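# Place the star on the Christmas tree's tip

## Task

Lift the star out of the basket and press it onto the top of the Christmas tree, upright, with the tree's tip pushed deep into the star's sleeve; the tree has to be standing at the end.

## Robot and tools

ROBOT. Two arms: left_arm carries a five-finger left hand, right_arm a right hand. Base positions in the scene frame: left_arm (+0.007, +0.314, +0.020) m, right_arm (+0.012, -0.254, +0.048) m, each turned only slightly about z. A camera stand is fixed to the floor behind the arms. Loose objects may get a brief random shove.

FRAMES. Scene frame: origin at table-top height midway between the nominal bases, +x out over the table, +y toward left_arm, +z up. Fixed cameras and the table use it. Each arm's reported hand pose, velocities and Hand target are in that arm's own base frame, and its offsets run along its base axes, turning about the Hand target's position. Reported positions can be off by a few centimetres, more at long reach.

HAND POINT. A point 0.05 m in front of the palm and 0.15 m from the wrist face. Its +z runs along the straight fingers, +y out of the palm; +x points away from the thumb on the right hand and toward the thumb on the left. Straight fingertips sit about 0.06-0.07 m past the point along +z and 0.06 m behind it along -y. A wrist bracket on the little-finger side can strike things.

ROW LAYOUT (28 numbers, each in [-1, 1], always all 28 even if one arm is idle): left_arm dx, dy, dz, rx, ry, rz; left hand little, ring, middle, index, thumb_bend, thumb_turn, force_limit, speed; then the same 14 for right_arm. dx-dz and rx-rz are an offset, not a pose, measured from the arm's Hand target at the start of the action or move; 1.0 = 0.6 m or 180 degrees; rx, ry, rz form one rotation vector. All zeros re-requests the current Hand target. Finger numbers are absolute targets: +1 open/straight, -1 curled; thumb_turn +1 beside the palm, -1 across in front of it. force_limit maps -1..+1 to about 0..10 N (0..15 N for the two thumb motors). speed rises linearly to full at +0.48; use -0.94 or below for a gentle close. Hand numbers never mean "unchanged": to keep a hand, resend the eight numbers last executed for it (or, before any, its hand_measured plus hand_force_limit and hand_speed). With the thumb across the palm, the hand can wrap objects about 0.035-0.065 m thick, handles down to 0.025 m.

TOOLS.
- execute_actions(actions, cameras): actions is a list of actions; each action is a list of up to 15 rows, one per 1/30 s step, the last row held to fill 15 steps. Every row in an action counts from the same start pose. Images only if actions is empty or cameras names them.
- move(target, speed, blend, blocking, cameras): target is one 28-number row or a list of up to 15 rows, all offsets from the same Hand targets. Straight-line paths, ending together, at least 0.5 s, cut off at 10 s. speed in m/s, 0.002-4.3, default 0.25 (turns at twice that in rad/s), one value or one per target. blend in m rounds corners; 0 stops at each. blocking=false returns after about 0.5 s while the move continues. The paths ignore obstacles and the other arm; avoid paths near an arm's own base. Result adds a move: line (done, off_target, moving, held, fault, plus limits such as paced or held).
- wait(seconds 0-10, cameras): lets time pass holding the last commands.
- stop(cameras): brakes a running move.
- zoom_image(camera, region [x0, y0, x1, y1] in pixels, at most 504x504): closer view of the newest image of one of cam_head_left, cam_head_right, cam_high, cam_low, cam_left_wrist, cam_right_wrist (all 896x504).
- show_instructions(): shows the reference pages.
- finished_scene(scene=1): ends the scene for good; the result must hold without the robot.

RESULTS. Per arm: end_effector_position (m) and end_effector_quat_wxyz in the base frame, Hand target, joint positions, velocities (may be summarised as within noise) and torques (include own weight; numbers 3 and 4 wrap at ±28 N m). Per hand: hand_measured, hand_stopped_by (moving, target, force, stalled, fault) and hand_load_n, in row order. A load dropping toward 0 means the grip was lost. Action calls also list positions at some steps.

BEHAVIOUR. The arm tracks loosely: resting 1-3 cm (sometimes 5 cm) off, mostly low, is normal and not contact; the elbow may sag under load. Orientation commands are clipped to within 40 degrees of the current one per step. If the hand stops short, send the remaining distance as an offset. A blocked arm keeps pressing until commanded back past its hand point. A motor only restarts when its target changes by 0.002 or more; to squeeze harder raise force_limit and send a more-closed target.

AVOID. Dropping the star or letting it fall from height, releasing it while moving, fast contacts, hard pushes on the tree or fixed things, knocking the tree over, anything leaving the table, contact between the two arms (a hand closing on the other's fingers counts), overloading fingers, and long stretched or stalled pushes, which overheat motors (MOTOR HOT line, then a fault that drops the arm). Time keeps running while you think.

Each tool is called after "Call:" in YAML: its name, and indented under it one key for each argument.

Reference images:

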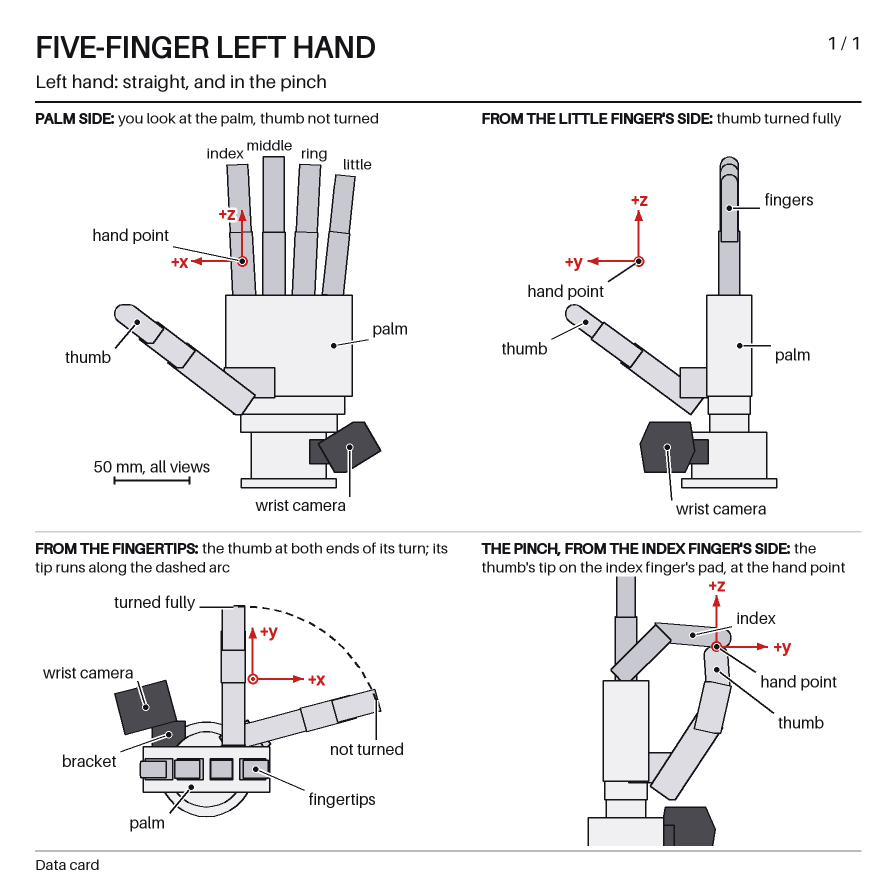

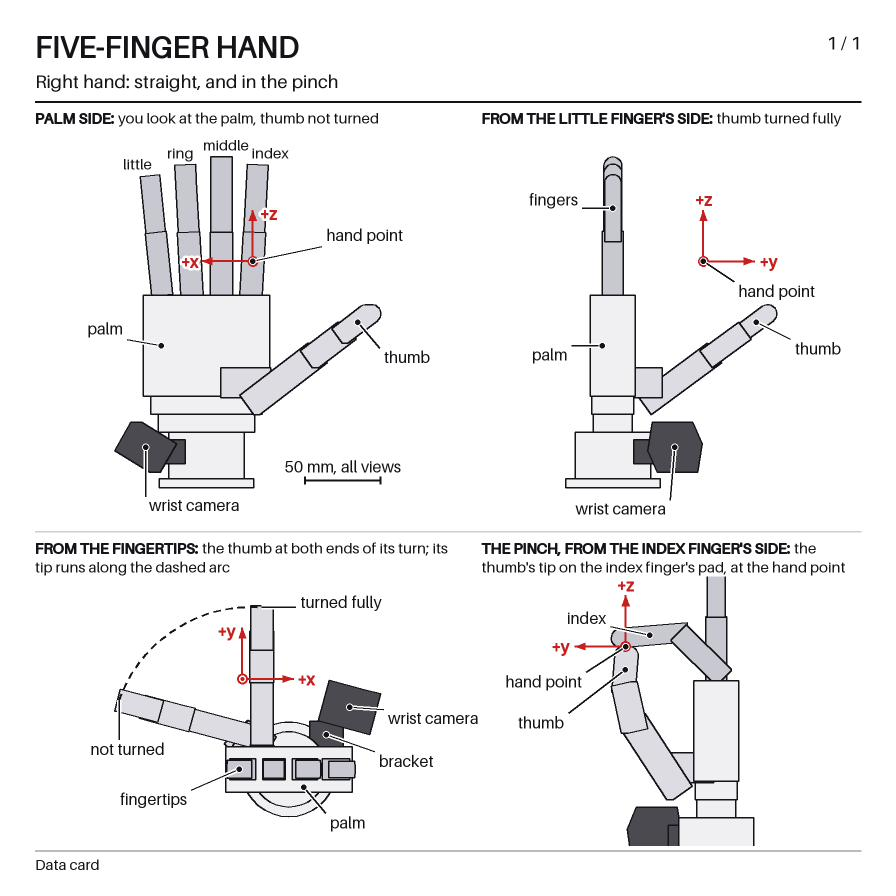

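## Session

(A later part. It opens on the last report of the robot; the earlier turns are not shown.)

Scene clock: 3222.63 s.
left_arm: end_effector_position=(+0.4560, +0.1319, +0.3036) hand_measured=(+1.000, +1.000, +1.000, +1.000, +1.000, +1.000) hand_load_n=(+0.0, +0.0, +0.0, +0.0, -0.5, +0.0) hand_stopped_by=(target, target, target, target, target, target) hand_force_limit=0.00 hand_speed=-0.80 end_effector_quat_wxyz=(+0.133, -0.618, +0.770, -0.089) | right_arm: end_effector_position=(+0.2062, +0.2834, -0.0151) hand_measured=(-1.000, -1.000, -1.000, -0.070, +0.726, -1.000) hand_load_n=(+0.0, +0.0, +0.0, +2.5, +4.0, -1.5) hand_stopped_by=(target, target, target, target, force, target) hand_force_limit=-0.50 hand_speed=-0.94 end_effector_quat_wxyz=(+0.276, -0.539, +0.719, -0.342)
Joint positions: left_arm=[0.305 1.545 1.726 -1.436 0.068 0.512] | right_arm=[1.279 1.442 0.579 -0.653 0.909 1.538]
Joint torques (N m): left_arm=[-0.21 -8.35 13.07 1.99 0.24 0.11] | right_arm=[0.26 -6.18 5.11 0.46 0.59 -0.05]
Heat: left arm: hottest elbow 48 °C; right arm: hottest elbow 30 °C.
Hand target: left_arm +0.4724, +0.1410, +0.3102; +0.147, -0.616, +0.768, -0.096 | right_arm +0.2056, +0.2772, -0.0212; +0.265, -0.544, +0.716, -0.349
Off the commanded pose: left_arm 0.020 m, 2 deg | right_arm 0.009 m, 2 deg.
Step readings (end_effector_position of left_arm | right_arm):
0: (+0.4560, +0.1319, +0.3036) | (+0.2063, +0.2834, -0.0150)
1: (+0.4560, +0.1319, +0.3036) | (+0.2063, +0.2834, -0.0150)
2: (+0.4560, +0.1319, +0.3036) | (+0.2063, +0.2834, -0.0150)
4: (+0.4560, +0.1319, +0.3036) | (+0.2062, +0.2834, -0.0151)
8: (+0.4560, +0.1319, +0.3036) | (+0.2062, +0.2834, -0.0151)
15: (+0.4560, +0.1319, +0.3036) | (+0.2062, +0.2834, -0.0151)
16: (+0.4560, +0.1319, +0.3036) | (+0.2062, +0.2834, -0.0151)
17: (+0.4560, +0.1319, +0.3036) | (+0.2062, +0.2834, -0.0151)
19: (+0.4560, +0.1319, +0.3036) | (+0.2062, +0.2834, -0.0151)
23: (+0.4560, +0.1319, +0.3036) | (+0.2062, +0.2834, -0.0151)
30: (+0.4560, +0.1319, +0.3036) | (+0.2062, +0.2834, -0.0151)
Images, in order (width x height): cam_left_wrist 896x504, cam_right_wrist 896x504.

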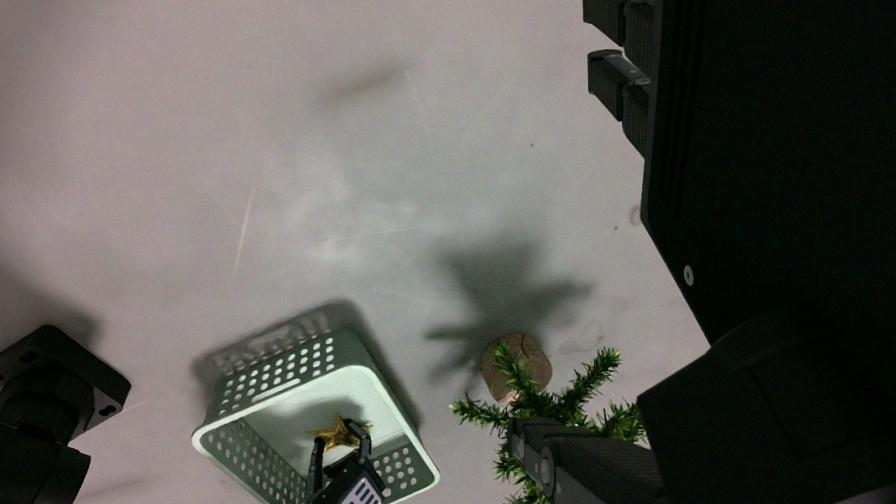

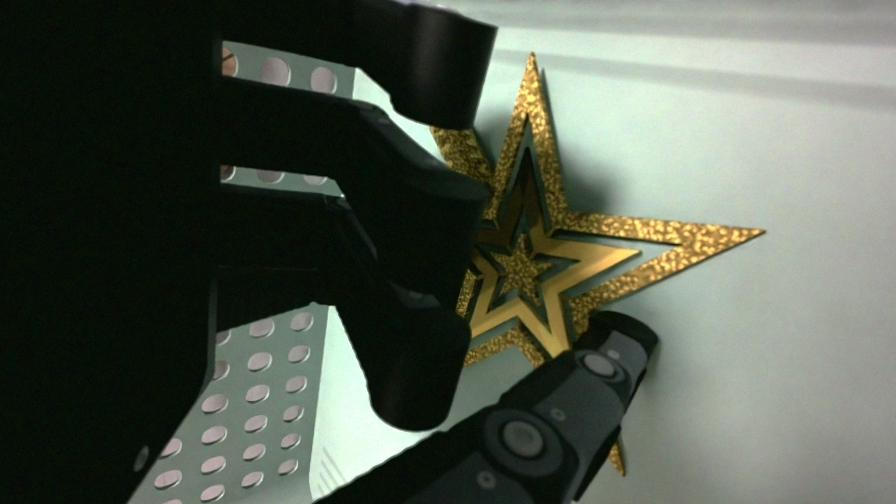

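Call:
execute_actions:
  actions:
    - [[0,0,0,0,0,0,1,1,1,1,1,1,0,-0.8,0,0.006,0.012,0,0,0,-1,-1,-1,-0.07,0.71,-1,-0.5,-0.94]]
  cameras: ["cam_right_wrist","cam_left_wrist"]

Call:
zoom_image:
  camera: "cam_left_wrist"
  region: [290, 400, 380, 475]

Scene clock: 3239.67 s.
left_arm: end_effector_position=(+0.4560, +0.1319, +0.3036) hand_measured=(+1.000, +1.000, +1.000, +1.000, +1.000, +1.000) hand_load_n=(+0.0, +0.0, +0.0, +0.0, +0.0, +0.0) hand_stopped_by=(target, target, target, target, target, target) hand_force_limit=0.00 hand_speed=-0.80 end_effector_quat_wxyz=(+0.133, -0.618, +0.770, -0.089) | right_arm: end_effector_position=(+0.2050, +0.2780, -0.0156) hand_measured=(-1.000, -1.000, -1.000, -0.070, +0.726, -1.000) hand_load_n=(+0.0, +0.5, +0.0, +2.0, +2.0, -0.5) hand_stopped_by=(target, target, target, target, force, target) hand_force_limit=-0.50 hand_speed=-0.94 end_effector_quat_wxyz=(+0.268, -0.542, +0.716, -0.349)
Joint positions: left_arm=[0.305 1.545 1.726 -1.436 0.068 0.512] | right_arm=[1.279 1.441 0.579 -0.676 0.911 1.538]
Joint torques (N m): left_arm=[-0.26 -7.82 13.14 2.17 0.24 0.12] | right_arm=[-0.62 -7.24 6.71 0.08 0.52 -0.09]
Heat: left arm: hottest elbow 48 °C; right arm: hottest elbow 30 °C.
Hand target: left_arm +0.4724, +0.1410, +0.3102; +0.147, -0.616, +0.768, -0.096 | right_arm +0.2056, +0.2808, -0.0140; +0.265, -0.544, +0.716, -0.349
Off the commanded pose: left_arm 0.020 m, 2 deg | right_arm 0.003 m, 0 deg.
Step readings (end_effector_position of left_arm | right_arm):
0: (+0.4560, +0.1319, +0.3036) | (+0.2062, +0.2834, -0.0151)
1: (+0.4560, +0.1319, +0.3036) | (+0.2062, +0.2834, -0.0151)
2: (+0.4560, +0.1319, +0.3036) | (+0.2061, +0.2830, -0.0152)
4: (+0.4560, +0.1319, +0.3036) | (+0.2058, +0.2814, -0.0153)
8: (+0.4560, +0.1319, +0.3036) | (+0.2053, +0.2791, -0.0155)
15: (+0.4560, +0.1319, +0.3036) | (+0.2050, +0.2781, -0.0156)
Images, in order (width x height): cam_left_wrist 896x504, cam_right_wrist 896x504.

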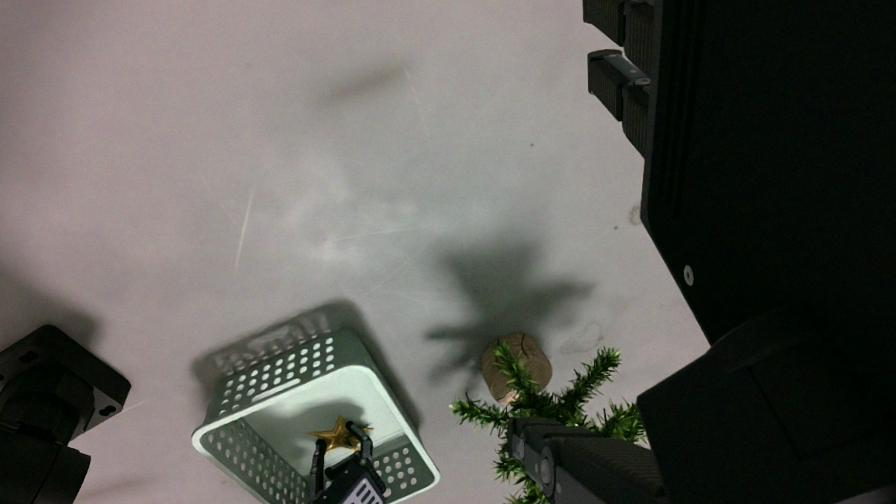

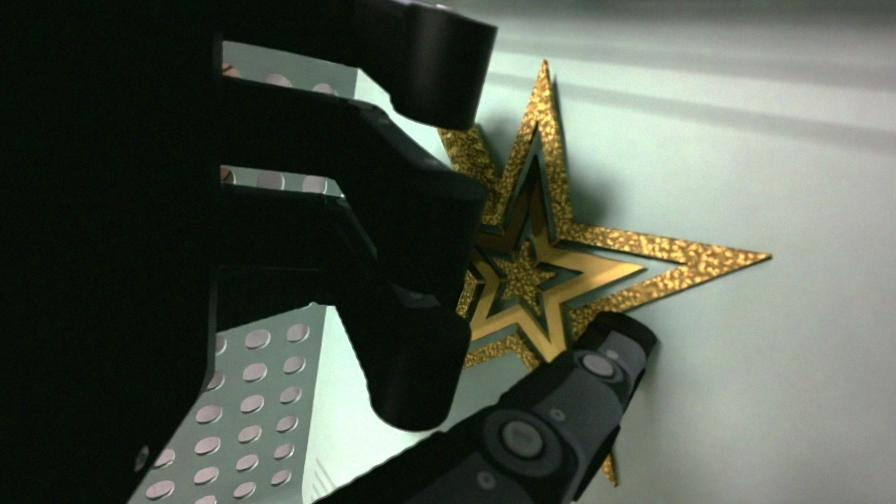

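Scaled by 5.600.

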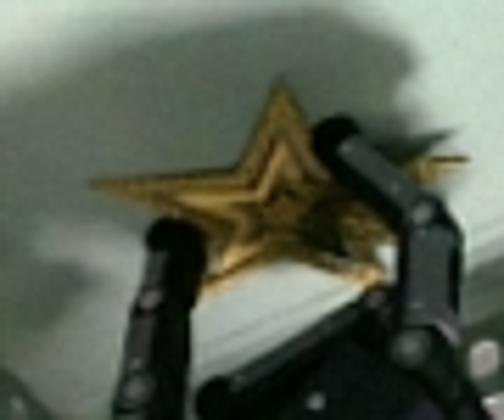

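Call:
execute_actions:
  actions:
    - [[0,0,0,0,0,0,1,1,1,1,1,1,0,-0.8,0,0,0,0,0,0,-1,-1,-1,-0.07,0.70,-1,-0.4,-0.94]]
    - [[0,0,0,0,0,0,1,1,1,1,1,1,0,-0.8,0,0.006,0.01,0,0,0,-1,-1,-1,-0.07,0.70,-1,-0.4,-0.94]]
  cameras: ["cam_right_wrist","cam_left_wrist"]

Call:
zoom_image:
  camera: "cam_left_wrist"
  region: [290, 400, 380, 475]

Scene clock: 3251.63 s.
left_arm: end_effector_position=(+0.4560, +0.1319, +0.3036) hand_measured=(+1.000, +1.000, +1.000, +1.000, +1.000, +1.000) hand_load_n=(+0.0, +0.0, +0.0, +0.0, +0.0, +0.0) hand_stopped_by=(target, target, target, target, target, target) hand_force_limit=0.00 hand_speed=-0.80 end_effector_quat_wxyz=(+0.133, -0.618, +0.770, -0.089) | right_arm: end_effector_position=(+0.2038, +0.2740, -0.0144) hand_measured=(-1.000, -1.000, -1.000, -0.070, +0.702, -1.000) hand_load_n=(+0.0, +0.0, +0.0, +1.5, +1.5, +0.0) hand_stopped_by=(target, target, target, target, target, target) hand_force_limit=-0.40 hand_speed=-0.94 end_effector_quat_wxyz=(+0.260, -0.546, +0.713, -0.355)
Joint positions: left_arm=[0.305 1.545 1.726 -1.436 0.068 0.512] | right_arm=[1.279 1.439 0.584 -0.706 0.911 1.538]
Joint torques (N m): left_arm=[0.15 -7.82 13.14 2.1 0.26 0.1] | right_arm=[0.62 -8.23 7.45 0.23 0.53 -0.01]
Heat: left arm: hottest elbow 48 °C; right arm: hottest elbow 31 °C.
Hand target: left_arm +0.4724, +0.1410, +0.3102; +0.147, -0.616, +0.768, -0.096 | right_arm +0.2056, +0.2845, -0.0079; +0.266, -0.544, +0.716, -0.349
Off the commanded pose: left_arm 0.020 m, 2 deg | right_arm 0.012 m, 1 deg.
Step readings (end_effector_position of left_arm | right_arm):
0: (+0.4560, +0.1319, +0.3036) | (+0.2050, +0.2780, -0.0156)
1: (+0.4560, +0.1319, +0.3036) | (+0.2050, +0.2780, -0.0156)
2: (+0.4560, +0.1319, +0.3036) | (+0.2050, +0.2780, -0.0156)
4: (+0.4560, +0.1319, +0.3036) | (+0.2050, +0.2780, -0.0156)
8: (+0.4560, +0.1319, +0.3036) | (+0.2050, +0.2780, -0.0154)
15: (+0.4560, +0.1319, +0.3036) | (+0.2049, +0.2779, -0.0153)
16: (+0.4560, +0.1319, +0.3036) | (+0.2049, +0.2780, -0.0152)
17: (+0.4560, +0.1319, +0.3036) | (+0.2049, +0.2777, -0.0151)
19: (+0.4560, +0.1319, +0.3036) | (+0.2046, +0.2768, -0.0147)
23: (+0.4560, +0.1319, +0.3036) | (+0.2040, +0.2750, -0.0145)
30: (+0.4560, +0.1319, +0.3036) | (+0.2038, +0.2741, -0.0144)
Images, in order (width x height): cam_left_wrist 896x504, cam_right_wrist 896x504.

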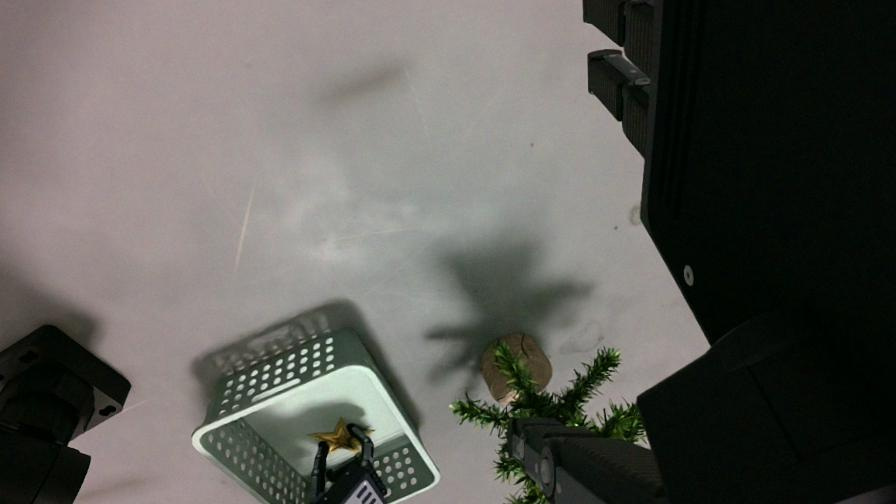

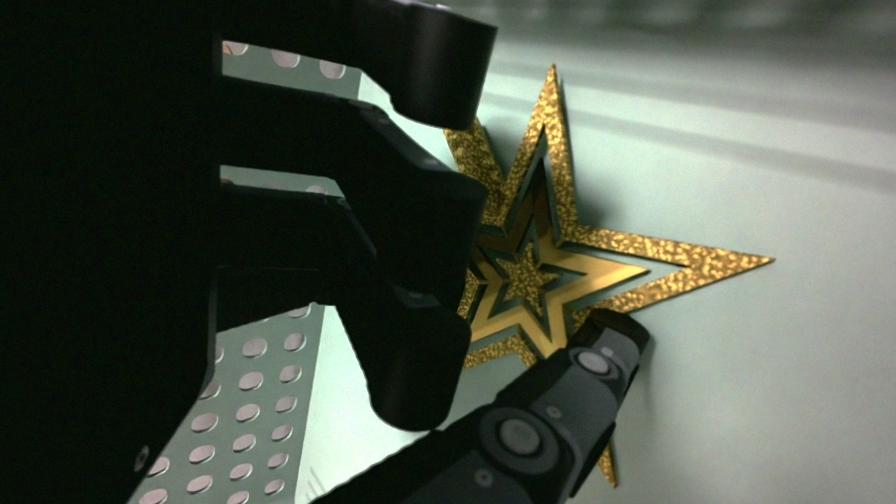

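Scaled by 5.600.

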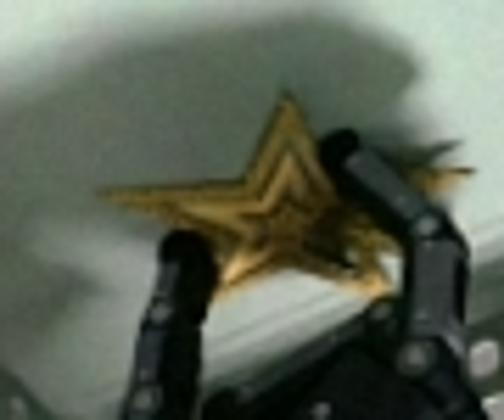

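Call:
execute_actions:
  actions:
    - [[0,0,0,0,0,0,1,1,1,1,1,1,0,-0.8,0,0,0,0,0,0,-1,-1,-1,-0.07,0.67,-1,-0.4,-0.94]]
  cameras: ["cam_right_wrist"]

Scene clock: 3258.27 s.
left_arm: end_effector_position=(+0.4560, +0.1319, +0.3036) hand_measured=(+1.000, +1.000, +1.000, +1.000, +1.000, +1.000) hand_load_n=(+0.0, +0.0, +0.0, +0.0, +0.0, +0.0) hand_stopped_by=(target, target, target, target, target, target) hand_force_limit=0.00 hand_speed=-0.80 end_effector_quat_wxyz=(+0.133, -0.618, +0.770, -0.089) | right_arm: end_effector_position=(+0.2037, +0.2739, -0.0140) hand_measured=(-1.000, -1.000, -1.000, -0.070, +0.670, -1.000) hand_load_n=(+0.0, +0.0, +0.0, +1.0, +1.0, -0.5) hand_stopped_by=(target, target, target, target, target, target) hand_force_limit=-0.40 hand_speed=-0.94 end_effector_quat_wxyz=(+0.260, -0.546, +0.713, -0.355)
Joint positions: left_arm=[0.305 1.545 1.726 -1.436 0.068 0.512] | right_arm=[1.279 1.437 0.584 -0.707 0.911 1.538]
Joint torques (N m): left_arm=[0.26 -8.06 13.08 2.1 0.26 0.11] | right_arm=[-0.03 -8.12 7.86 0.14 0.53 -0.05]
Heat: left arm: hottest elbow 48 °C; right arm: hottest elbow 31 °C.
Hand target: left_arm +0.4724, +0.1410, +0.3102; +0.147, -0.616, +0.768, -0.096 | right_arm +0.2056, +0.2844, -0.0079; +0.266, -0.544, +0.716, -0.349
Off the commanded pose: left_arm 0.020 m, 2 deg | right_arm 0.012 m, 1 deg.
Step readings (end_effector_position of left_arm | right_arm):
0: (+0.4560, +0.1319, +0.3036) | (+0.2038, +0.2740, -0.0144)
1: (+0.4560, +0.1319, +0.3036) | (+0.2038, +0.2740, -0.0144)
2: (+0.4560, +0.1319, +0.3036) | (+0.2038, +0.2740, -0.0144)
4: (+0.4560, +0.1319, +0.3036) | (+0.2038, +0.2740, -0.0144)
8: (+0.4560, +0.1319, +0.3036) | (+0.2037, +0.2739, -0.0143)
15: (+0.4560, +0.1319, +0.3036) | (+0.2037, +0.2739, -0.0140)
Images, in order (width x height): cam_right_wrist 896x504.

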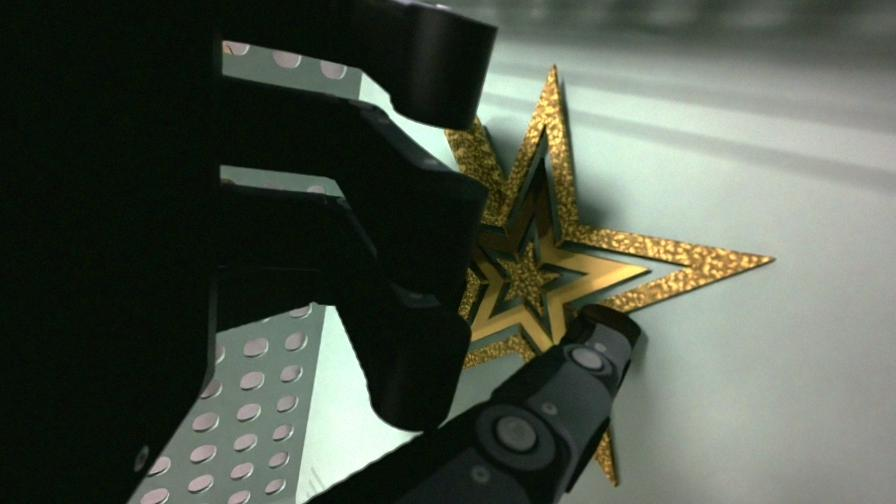

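Call:
move:
  target:
    - [0,0,0,0,0,0,1,1,1,1,1,1,0,-0.8,0.0,0,0.03,0,0,0,-1,-1,-1,-0.07,0.80,-1,-0.75,-0.5]
    - [0,0,0,0,0,0,1,1,1,1,1,1,0,-0.8,0.022,-0.026,0.03,-0.00178,-0.00644,0,-1,-1,-1,-0.07,0.80,-1,-0.75,-0.5]
    - [0,0,0,0,0,0,1,1,1,1,1,1,0,-0.8,-0.006,-0.0157,0.005,-0.00178,-0.00644,0,-1,-1,-1,-0.07,0.80,-1,-0.75,-0.5]
    - [0,0,0,0,0,0,1,1,1,1,1,1,0,-0.8,-0.006,-0.0157,-0.008,-0.00178,-0.00644,0,-1,-1,-1,-0.07,0.80,-1,-0.75,-0.5]
  speed: 0.05
  cameras: ["cam_right_wrist"]

Scene clock: 3303.30 s.
left_arm: end_effector_position=(+0.4560, +0.1319, +0.3036) hand_measured=(+1.000, +1.000, +1.000, +1.000, +1.000, +1.000) hand_load_n=(+0.0, +0.0, +0.0, +0.0, +0.0, +0.0) hand_stopped_by=(target, target, target, target, target, target) hand_force_limit=0.00 hand_speed=-0.80 end_effector_quat_wxyz=(+0.133, -0.618, +0.770, -0.089) | right_arm: end_effector_position=(+0.2047, +0.2760, -0.0063) hand_measured=(-1.000, -1.000, -1.000, -0.070, +0.800, -1.000) hand_load_n=(+0.0, +0.0, +0.0, +0.0, +0.0, +0.0) hand_stopped_by=(target, target, target, target, target, target) hand_force_limit=-0.75 hand_speed=-0.50 end_effector_quat_wxyz=(+0.273, -0.539, +0.713, -0.354)
Joint positions: left_arm=[0.305 1.545 1.726 -1.436 0.068 0.512] | right_arm=[1.288 1.417 0.582 -0.714 0.928 1.553]
Joint torques (N m): left_arm=[0.15 -7.82 13.05 2 0.24 0.11] | right_arm=[0.67 -7.06 5.2 0.9 0.76 0.05]
Heat: left arm: hottest elbow 48 °C; right arm: hottest elbow 32 °C.
Hand target: left_arm +0.4724, +0.1410, +0.3102; +0.147, -0.616, +0.768, -0.096 | right_arm +0.2020, +0.2751, -0.0128; +0.271, -0.541, +0.712, -0.356
Off the commanded pose: left_arm 0.020 m, 2 deg | right_arm 0.007 m, 0 deg.
move: off_target (left_arm)
Images, in order (width x height): cam_right_wrist 896x504.

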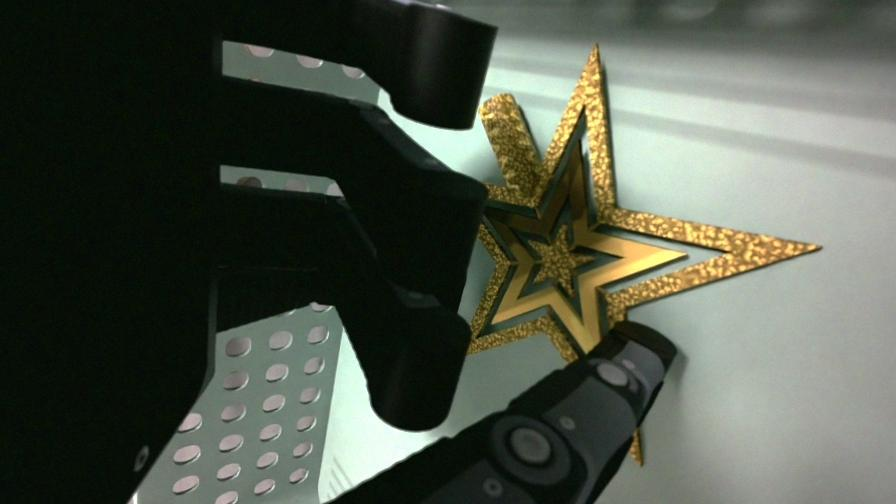

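Call:
move:
  target:
    - [0,0,0,0,0,0,1,1,1,1,1,1,0,-0.8,0.02,-0.028,0.03,0,0,-0.0372,-1,-1,-1,-0.07,0.80,-1,-0.75,-0.5]
    - [0,0,0,0,0,0,1,1,1,1,1,1,0,-0.8,-0.0022,-0.008,0.013,0,0,-0.0372,-1,-1,-1,-0.07,0.80,-1,-0.75,-0.5]
    - [0,0,0,0,0,0,1,1,1,1,1,1,0,-0.8,-0.0022,-0.008,0.0,0,0,-0.0372,-1,-1,-1,-0.07,0.80,-1,-0.75,-0.5]
  speed: 0.05
  cameras: ["cam_right_wrist"]

Scene clock: 3332.37 s.
left_arm: end_effector_position=(+0.4560, +0.1319, +0.3036) hand_measured=(+1.000, +1.000, +1.000, +1.000, +1.000, +1.000) hand_load_n=(+0.0, +0.0, +0.0, +0.0, +0.0, +0.0) hand_stopped_by=(target, target, target, target, target, target) hand_force_limit=0.00 hand_speed=-0.80 end_effector_quat_wxyz=(+0.133, -0.618, +0.770, -0.089) | right_arm: end_effector_position=(+0.1997, +0.2575, -0.0117) hand_measured=(-1.000, -1.000, -1.000, -0.070, +0.800, -1.000) hand_load_n=(+0.0, +0.0, +0.0, -0.5, +0.0, +0.0) hand_stopped_by=(target, target, target, target, target, target) hand_force_limit=-0.75 hand_speed=-0.50 end_effector_quat_wxyz=(+0.244, -0.501, +0.740, -0.377)
Joint positions: left_arm=[0.305 1.545 1.726 -1.436 0.068 0.512] | right_arm=[1.298 1.467 0.611 -0.886 0.921 1.764]
Joint torques (N m): left_arm=[-0.26 -8.12 13 2.07 0.26 0.08] | right_arm=[1.08 -5.42 7.06 0.54 0.54 0.04]
Heat: left arm: hottest elbow 48 °C; right arm: hottest elbow 31 °C.
Hand target: left_arm +0.4724, +0.1410, +0.3102; +0.147, -0.616, +0.768, -0.096 | right_arm +0.2006, +0.2703, -0.0128; +0.250, -0.498, +0.742, -0.371
Off the commanded pose: left_arm 0.020 m, 2 deg | right_arm 0.013 m, 1 deg.
move: off_target (left_arm, right_arm)
Images, in order (width x height): cam_right_wrist 896x504.

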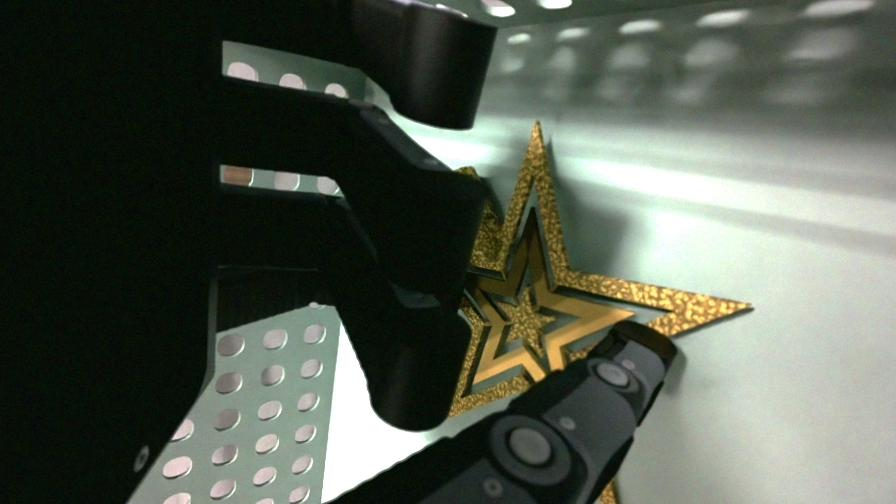

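Call:
execute_actions:
  actions: []

Call:
zoom_image:
  camera: "cam_left_wrist"
  region: [180, 320, 450, 504]

Call:
zoom_image:
  camera: "cam_head_right"
  region: [330, 250, 560, 420]

Scene clock: 3344.17 s.
left_arm: end_effector_position=(+0.4560, +0.1319, +0.3036) hand_measured=(+1.000, +1.000, +1.000, +1.000, +1.000, +1.000) hand_load_n=(+0.0, +0.0, +0.0, +0.0, +0.0, +0.0) hand_stopped_by=(target, target, target, target, target, target) hand_force_limit=0.00 hand_speed=-0.80 end_effector_quat_wxyz=(+0.133, -0.618, +0.770, -0.089) | right_arm: end_effector_position=(+0.1997, +0.2575, -0.0117) hand_measured=(-1.000, -1.000, -1.000, -0.070, +0.800, -1.000) hand_load_n=(+0.0, +0.0, +0.0, -0.5, +0.5, -0.5) hand_stopped_by=(target, target, target, target, target, target) hand_force_limit=-0.75 hand_speed=-0.50 end_effector_quat_wxyz=(+0.244, -0.501, +0.740, -0.377)
Joint positions: left_arm=[0.305 1.545 1.726 -1.436 0.068 0.512] | right_arm=[1.298 1.467 0.611 -0.886 0.921 1.764]
Joint velocities: within noise
Joint torques (N m): left_arm=[-0.03 -8.23 13.16 2.1 0.26 0.09] | right_arm=[0.38 -6.42 6.95 0.59 0.53 0.04]
Heat: left arm: hottest elbow 48 °C; right arm: hottest elbow 31 °C.
Hand target: left_arm +0.4724, +0.1410, +0.3102; +0.147, -0.616, +0.768, -0.096 | right_arm +0.2006, +0.2703, -0.0128; +0.250, -0.499, +0.742, -0.371
Off the commanded pose: left_arm 0.020 m, 2 deg | right_arm 0.013 m, 1 deg.

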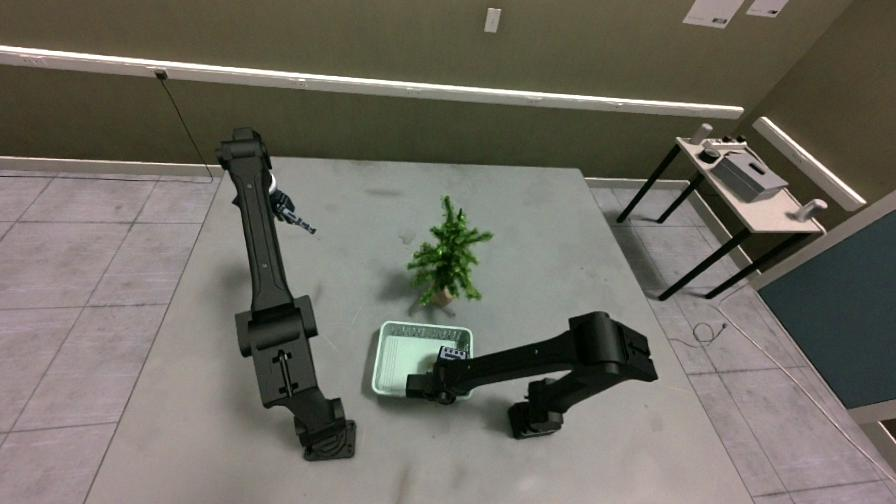

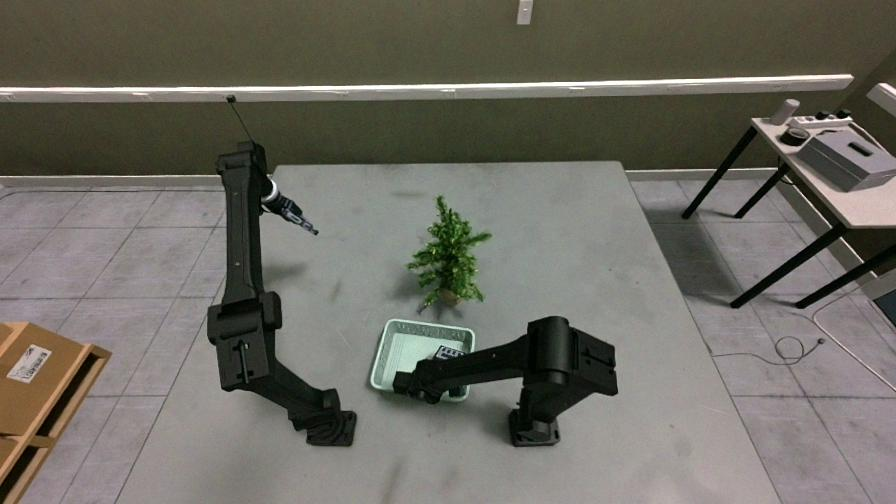

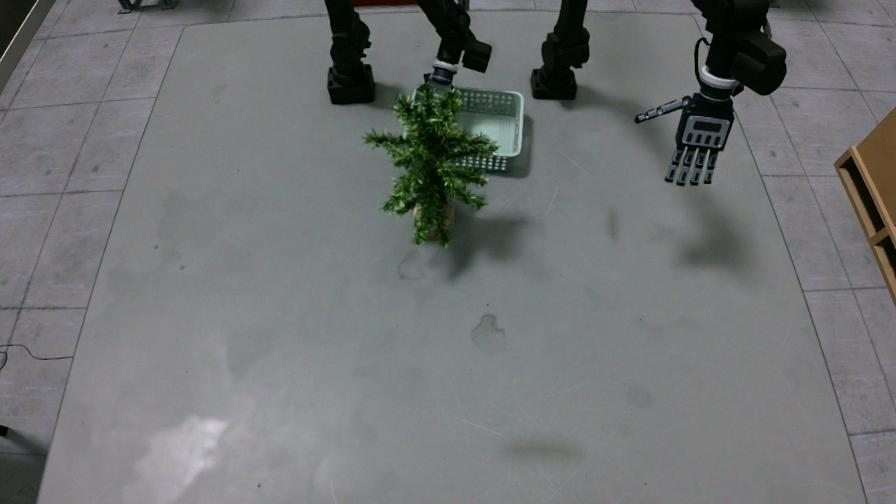

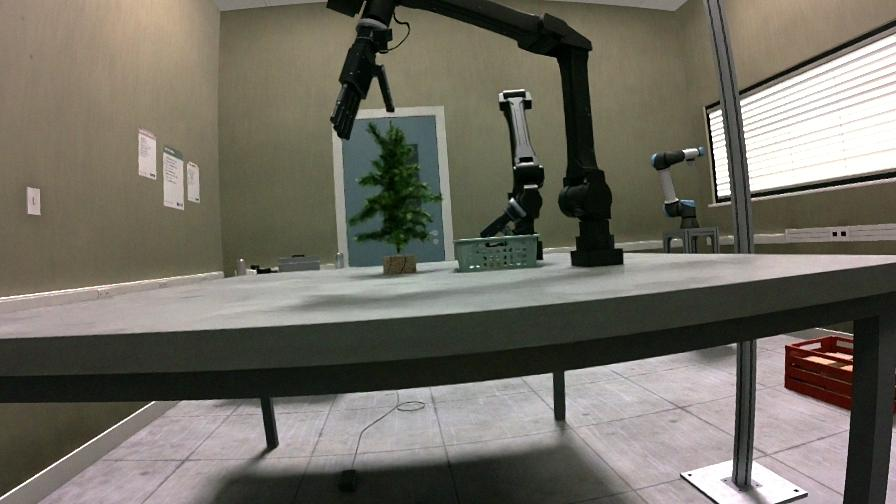

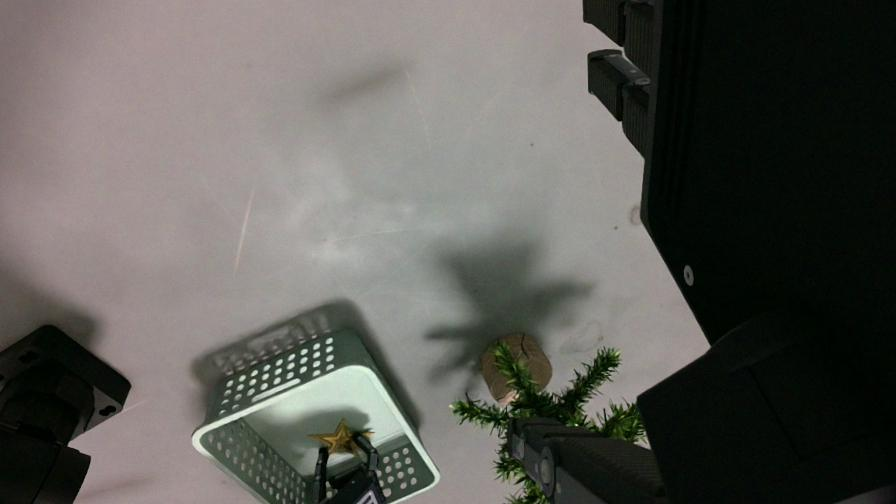

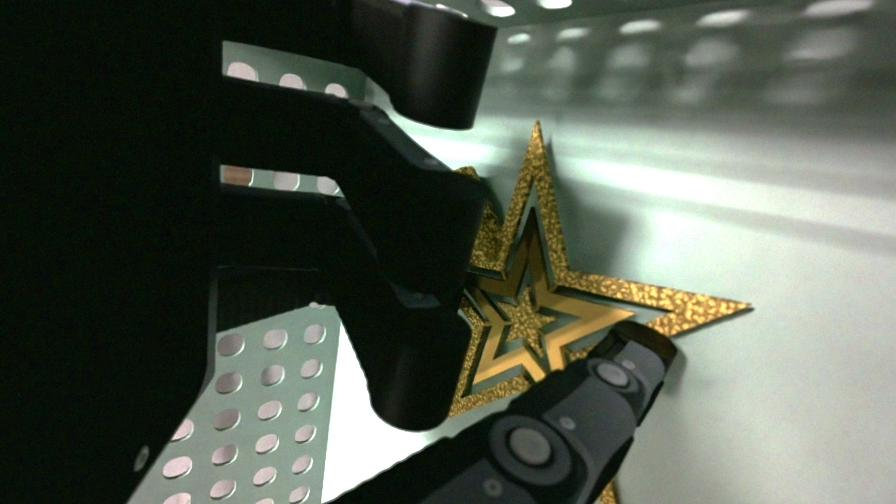

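Scaled by 1.867.

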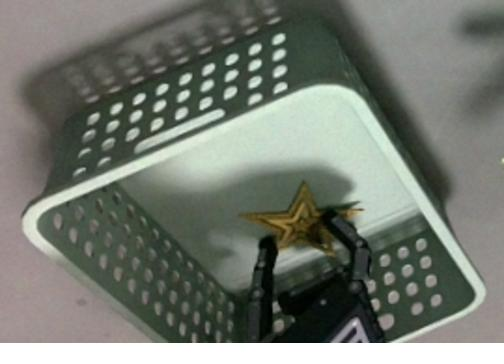

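Scaled by 2.191.

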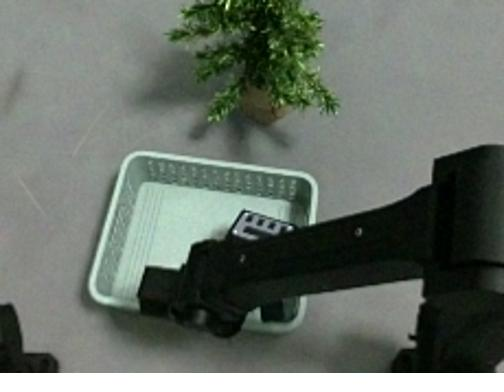

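Call:
move:
  target:
    - [0,0,0,0,0,0,1,1,1,1,1,1,0,-0.8,0.0,0,0.06,0,0,0,-1,-1,-1,-0.07,0.80,-1,-0.75,-0.5]
    - [0,0,0,0,0,0,1,1,1,1,1,1,0,-0.8,0.03,-0.035,0.06,0,0,0,-1,-1,-1,-0.07,0.80,-1,-0.75,-0.5]
    - [0,0,0,0,0,0,1,1,1,1,1,1,0,-0.8,0.0063,-0.0088,0.02,0,0,0,-1,-1,-1,-0.07,0.80,-1,-0.75,-0.5]
    - [0,0,0,0,0,0,1,1,1,1,1,1,0,-0.8,0.0063,-0.0088,-0.002,0,0,0,-1,-1,-1,-0.07,0.80,-1,-0.75,-0.5]
  speed: 0.06
  cameras: ["cam_right_wrist"]

Scene clock: 3405.00 s.
left_arm: end_effector_position=(+0.4560, +0.1319, +0.3036) hand_measured=(+1.000, +1.000, +1.000, +1.000, +1.000, +1.000) hand_load_n=(+0.0, +0.0, +0.0, +0.0, +0.0, +0.0) hand_stopped_by=(target, target, target, target, target, target) hand_force_limit=0.00 hand_speed=-0.80 end_effector_quat_wxyz=(+0.133, -0.618, +0.770, -0.089) | right_arm: end_effector_position=(+0.2072, +0.2657, -0.0075) hand_measured=(-1.000, -1.000, -1.000, -0.070, +0.800, -1.000) hand_load_n=(+0.0, +0.0, +0.0, +0.0, +0.0, +0.0) hand_stopped_by=(target, target, target, target, target, target) hand_force_limit=-0.75 hand_speed=-0.50 end_effector_quat_wxyz=(+0.252, -0.497, +0.743, -0.370)
Joint positions: left_arm=[0.305 1.545 1.726 -1.436 0.068 0.512] | right_arm=[1.281 1.461 0.621 -0.855 0.923 1.735]
Joint torques (N m): left_arm=[-0.32 -8.18 13.14 2.04 0.26 0.11] | right_arm=[0.73 -6.42 5.09 0.68 0.67 -0.03]
Heat: left arm: hottest elbow 48 °C; right arm: hottest elbow 32 °C.
Hand target: left_arm +0.4724, +0.1410, +0.3102; +0.147, -0.616, +0.768, -0.096 | right_arm +0.2044, +0.2649, -0.0140; +0.250, -0.499, +0.742, -0.371
Off the commanded pose: left_arm 0.020 m, 2 deg | right_arm 0.007 m, 0 deg.
move: off_target (left_arm)
Images, in order (width x height): cam_right_wrist 896x504.

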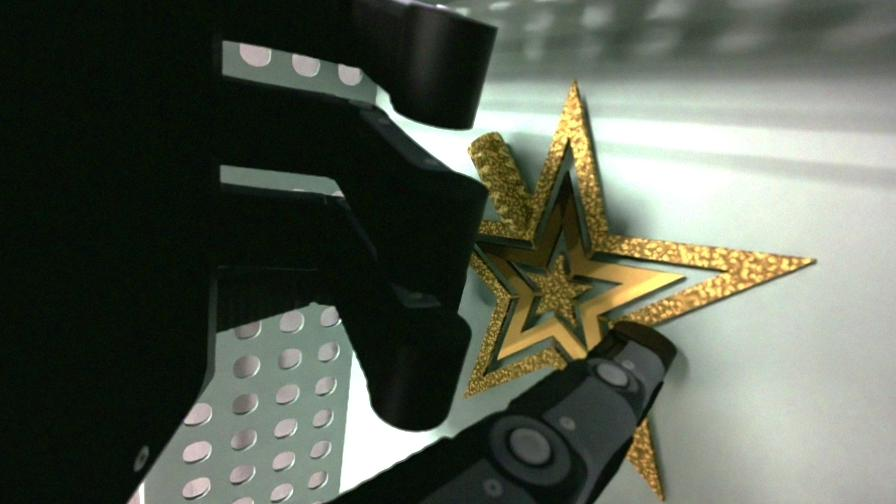

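Call:
execute_actions:
  actions:
    - [[0,0,0,0,0,0,1,1,1,1,1,1,0,-0.8,-0.003,0.0015,-0.007,0,0,0,-1,-1,-1,-0.07,0.80,-1,-0.75,-0.5]]
    - [[0,0,0,0,0,0,1,1,1,1,1,1,0,-0.8,0,0,-0.006,0,0,0,-1,-1,-1,-0.07,0.80,-1,-0.75,-0.5]]
  cameras: ["cam_right_wrist","cam_left_wrist"]

Call:
zoom_image:
  camera: "cam_left_wrist"
  region: [290, 400, 390, 483]

Scene clock: 3423.53 s.
left_arm: end_effector_position=(+0.4560, +0.1319, +0.3036) hand_measured=(+1.000, +1.000, +1.000, +1.000, +1.000, +1.000) hand_load_n=(+0.0, +0.0, +0.0, +0.0, +0.0, +0.0) hand_stopped_by=(target, target, target, target, target, target) hand_force_limit=0.00 hand_speed=-0.80 end_effector_quat_wxyz=(+0.133, -0.618, +0.770, -0.089) | right_arm: end_effector_position=(+0.2066, +0.2687, -0.0122) hand_measured=(-1.000, -1.000, -1.000, -0.070, +0.800, -1.000) hand_load_n=(+0.0, +0.0, +0.0, +0.0, -0.5, -0.5) hand_stopped_by=(target, target, target, target, target, target) hand_force_limit=-0.75 hand_speed=-0.50 end_effector_quat_wxyz=(+0.255, -0.495, +0.745, -0.368)
Joint positions: left_arm=[0.305 1.545 1.726 -1.436 0.068 0.512] | right_arm=[1.286 1.478 0.621 -0.839 0.923 1.745]
Joint torques (N m): left_arm=[-0.26 -7.94 12.96 1.99 0.26 0.13] | right_arm=[0.73 -7.71 4.67 0.87 0.61 0.09]
Heat: left arm: hottest elbow 48 °C; right arm: hottest elbow 31 °C.
Hand target: left_arm +0.4724, +0.1410, +0.3102; +0.147, -0.616, +0.768, -0.096 | right_arm +0.2027, +0.2658, -0.0218; +0.250, -0.498, +0.742, -0.371
Off the commanded pose: left_arm 0.020 m, 2 deg | right_arm 0.011 m, 1 deg.
Step readings (end_effector_position of left_arm | right_arm):
0: (+0.4560, +0.1319, +0.3036) | (+0.2072, +0.2657, -0.0075)
1: (+0.4560, +0.1319, +0.3036) | (+0.2073, +0.2657, -0.0074)
2: (+0.4560, +0.1319, +0.3036) | (+0.2072, +0.2659, -0.0075)
4: (+0.4560, +0.1319, +0.3036) | (+0.2070, +0.2664, -0.0081)
8: (+0.4560, +0.1319, +0.3036) | (+0.2062, +0.2668, -0.0102)
15: (+0.4560, +0.1319, +0.3036) | (+0.2060, +0.2670, -0.0111)
16: (+0.4560, +0.1319, +0.3036) | (+0.2061, +0.2671, -0.0111)
17: (+0.4560, +0.1319, +0.3036) | (+0.2061, +0.2673, -0.0112)
19: (+0.4560, +0.1319, +0.3036) | (+0.2064, +0.2679, -0.0116)
23: (+0.4560, +0.1319, +0.3036) | (+0.2065, +0.2683, -0.0122)
30: (+0.4560, +0.1319, +0.3036) | (+0.2066, +0.2687, -0.0122)
Images, in order (width x height): cam_left_wrist 896x504, cam_right_wrist 896x504.

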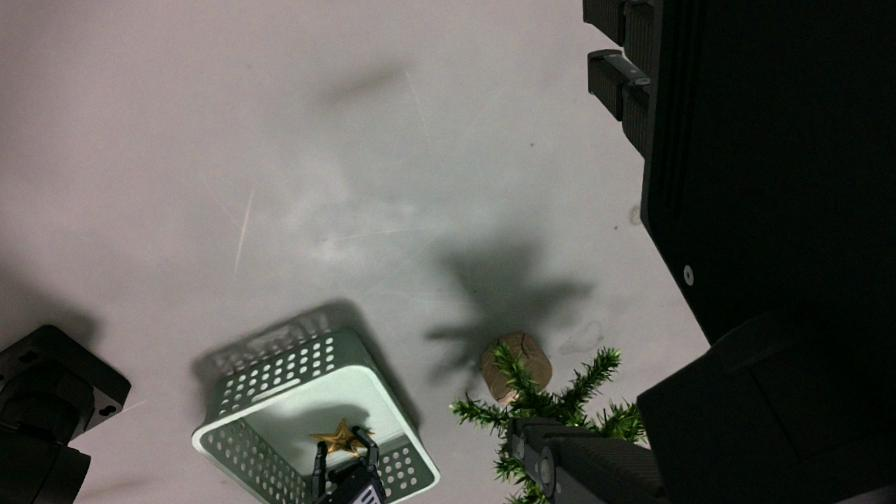

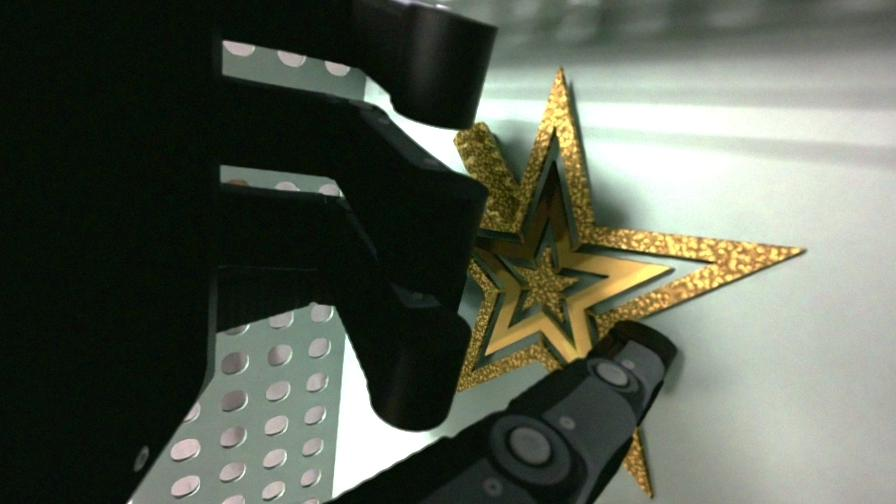

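Scaled by 5.040.

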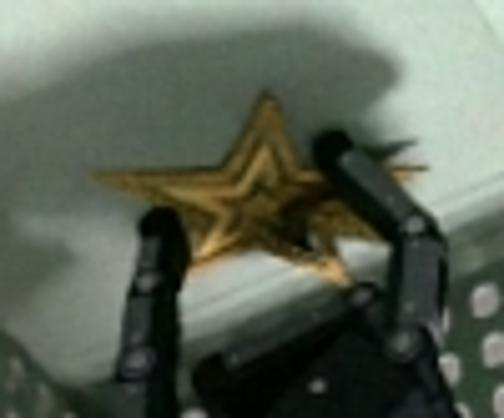

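Call:
execute_actions:
  actions:
    - [[0,0,0,0,0,0,1,1,1,1,1,1,0,-0.8,0.001,0,0.003,0,0,0,-1,-1,-1,-0.07,0.88,-1,-0.75,-0.5]]
    - [[0,0,0,0,0,0,1,1,1,1,1,1,0,-0.8,0.001,0,-0.007,0,0,0,-1,-1,-1,-0.07,0.88,-1,-0.75,-0.5]]
  cameras: ["cam_right_wrist","cam_left_wrist"]

Call:
zoom_image:
  camera: "cam_left_wrist"
  region: [290, 400, 390, 483]

Scene clock: 3434.37 s.
left_arm: end_effector_position=(+0.4560, +0.1319, +0.3036) hand_measured=(+1.000, +1.000, +1.000, +1.000, +1.000, +1.000) hand_load_n=(+0.0, +0.0, +0.0, +0.0, +0.0, +0.0) hand_stopped_by=(target, target, target, target, target, target) hand_force_limit=0.00 hand_speed=-0.80 end_effector_quat_wxyz=(+0.133, -0.618, +0.770, -0.089) | right_arm: end_effector_position=(+0.2070, +0.2701, -0.0142) hand_measured=(-1.000, -1.000, -1.000, -0.070, +0.880, -1.000) hand_load_n=(+0.0, +0.0, +0.0, +0.0, +0.0, -1.0) hand_stopped_by=(target, target, target, target, target, target) hand_force_limit=-0.75 hand_speed=-0.50 end_effector_quat_wxyz=(+0.256, -0.494, +0.745, -0.367)
Joint positions: left_arm=[0.305 1.545 1.726 -1.436 0.068 0.512] | right_arm=[1.286 1.485 0.621 -0.828 0.923 1.745]
Joint torques (N m): left_arm=[0.15 -8.18 13.14 2.1 0.26 0.13] | right_arm=[0.44 -6.12 4.53 0.61 0.53 -0.01]
Heat: left arm: hottest elbow 48 °C; right arm: hottest elbow 31 °C.
Hand target: left_arm +0.4724, +0.1410, +0.3102; +0.147, -0.616, +0.768, -0.096 | right_arm +0.2039, +0.2658, -0.0242; +0.250, -0.498, +0.742, -0.371
Off the commanded pose: left_arm 0.020 m, 2 deg | right_arm 0.011 m, 1 deg.
Step readings (end_effector_position of left_arm | right_arm):
0: (+0.4560, +0.1319, +0.3036) | (+0.2066, +0.2687, -0.0122)
1: (+0.4560, +0.1319, +0.3036) | (+0.2066, +0.2687, -0.0122)
2: (+0.4560, +0.1319, +0.3036) | (+0.2066, +0.2687, -0.0122)
4: (+0.4560, +0.1319, +0.3036) | (+0.2066, +0.2687, -0.0122)
8: (+0.4560, +0.1319, +0.3036) | (+0.2065, +0.2686, -0.0124)
15: (+0.4560, +0.1319, +0.3036) | (+0.2065, +0.2686, -0.0124)
16: (+0.4560, +0.1319, +0.3036) | (+0.2065, +0.2686, -0.0124)
17: (+0.4560, +0.1319, +0.3036) | (+0.2066, +0.2689, -0.0125)
19: (+0.4560, +0.1319, +0.3036) | (+0.2069, +0.2697, -0.0131)
23: (+0.4560, +0.1319, +0.3036) | (+0.2070, +0.2701, -0.0142)
30: (+0.4560, +0.1319, +0.3036) | (+0.2070, +0.2701, -0.0142)
Images, in order (width x height): cam_left_wrist 896x504, cam_right_wrist 896x504.

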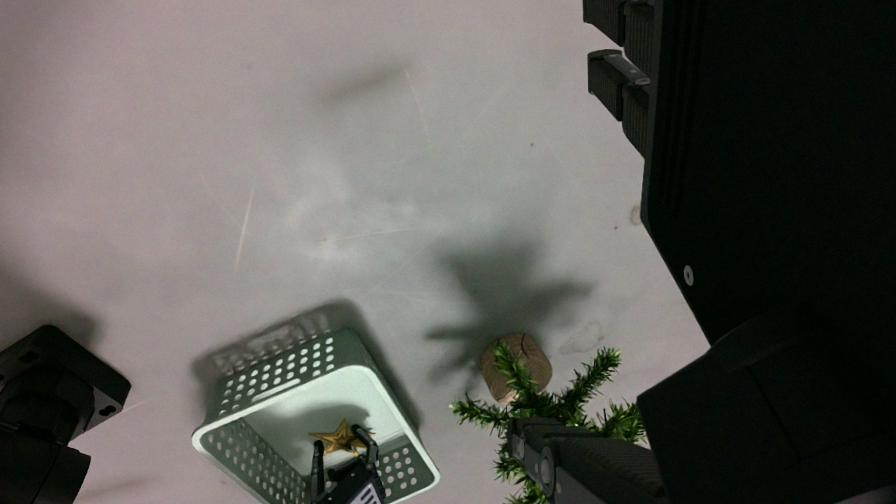

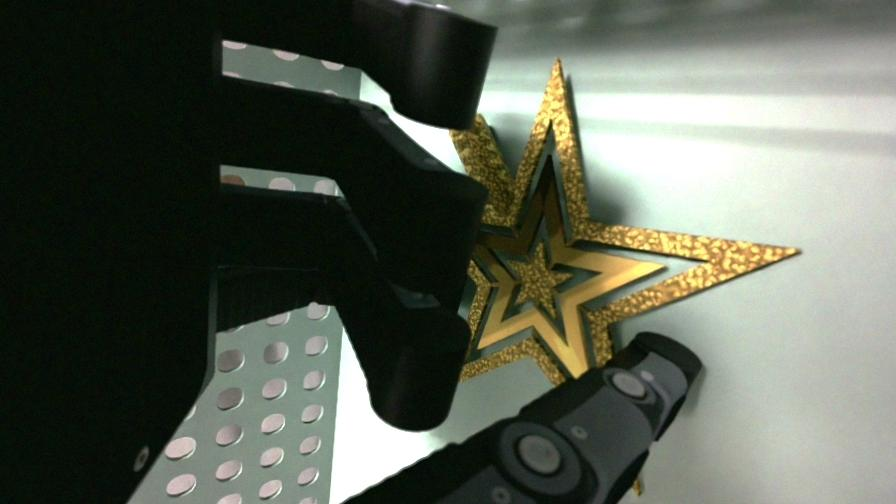

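Scaled by 5.040.

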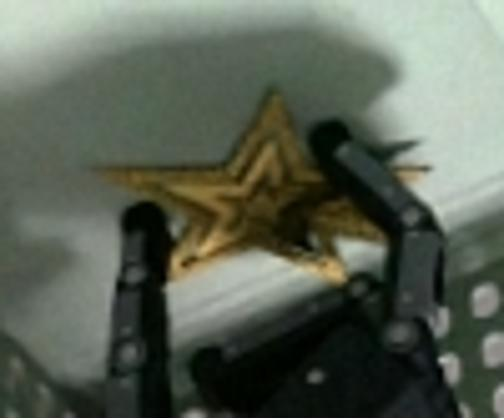

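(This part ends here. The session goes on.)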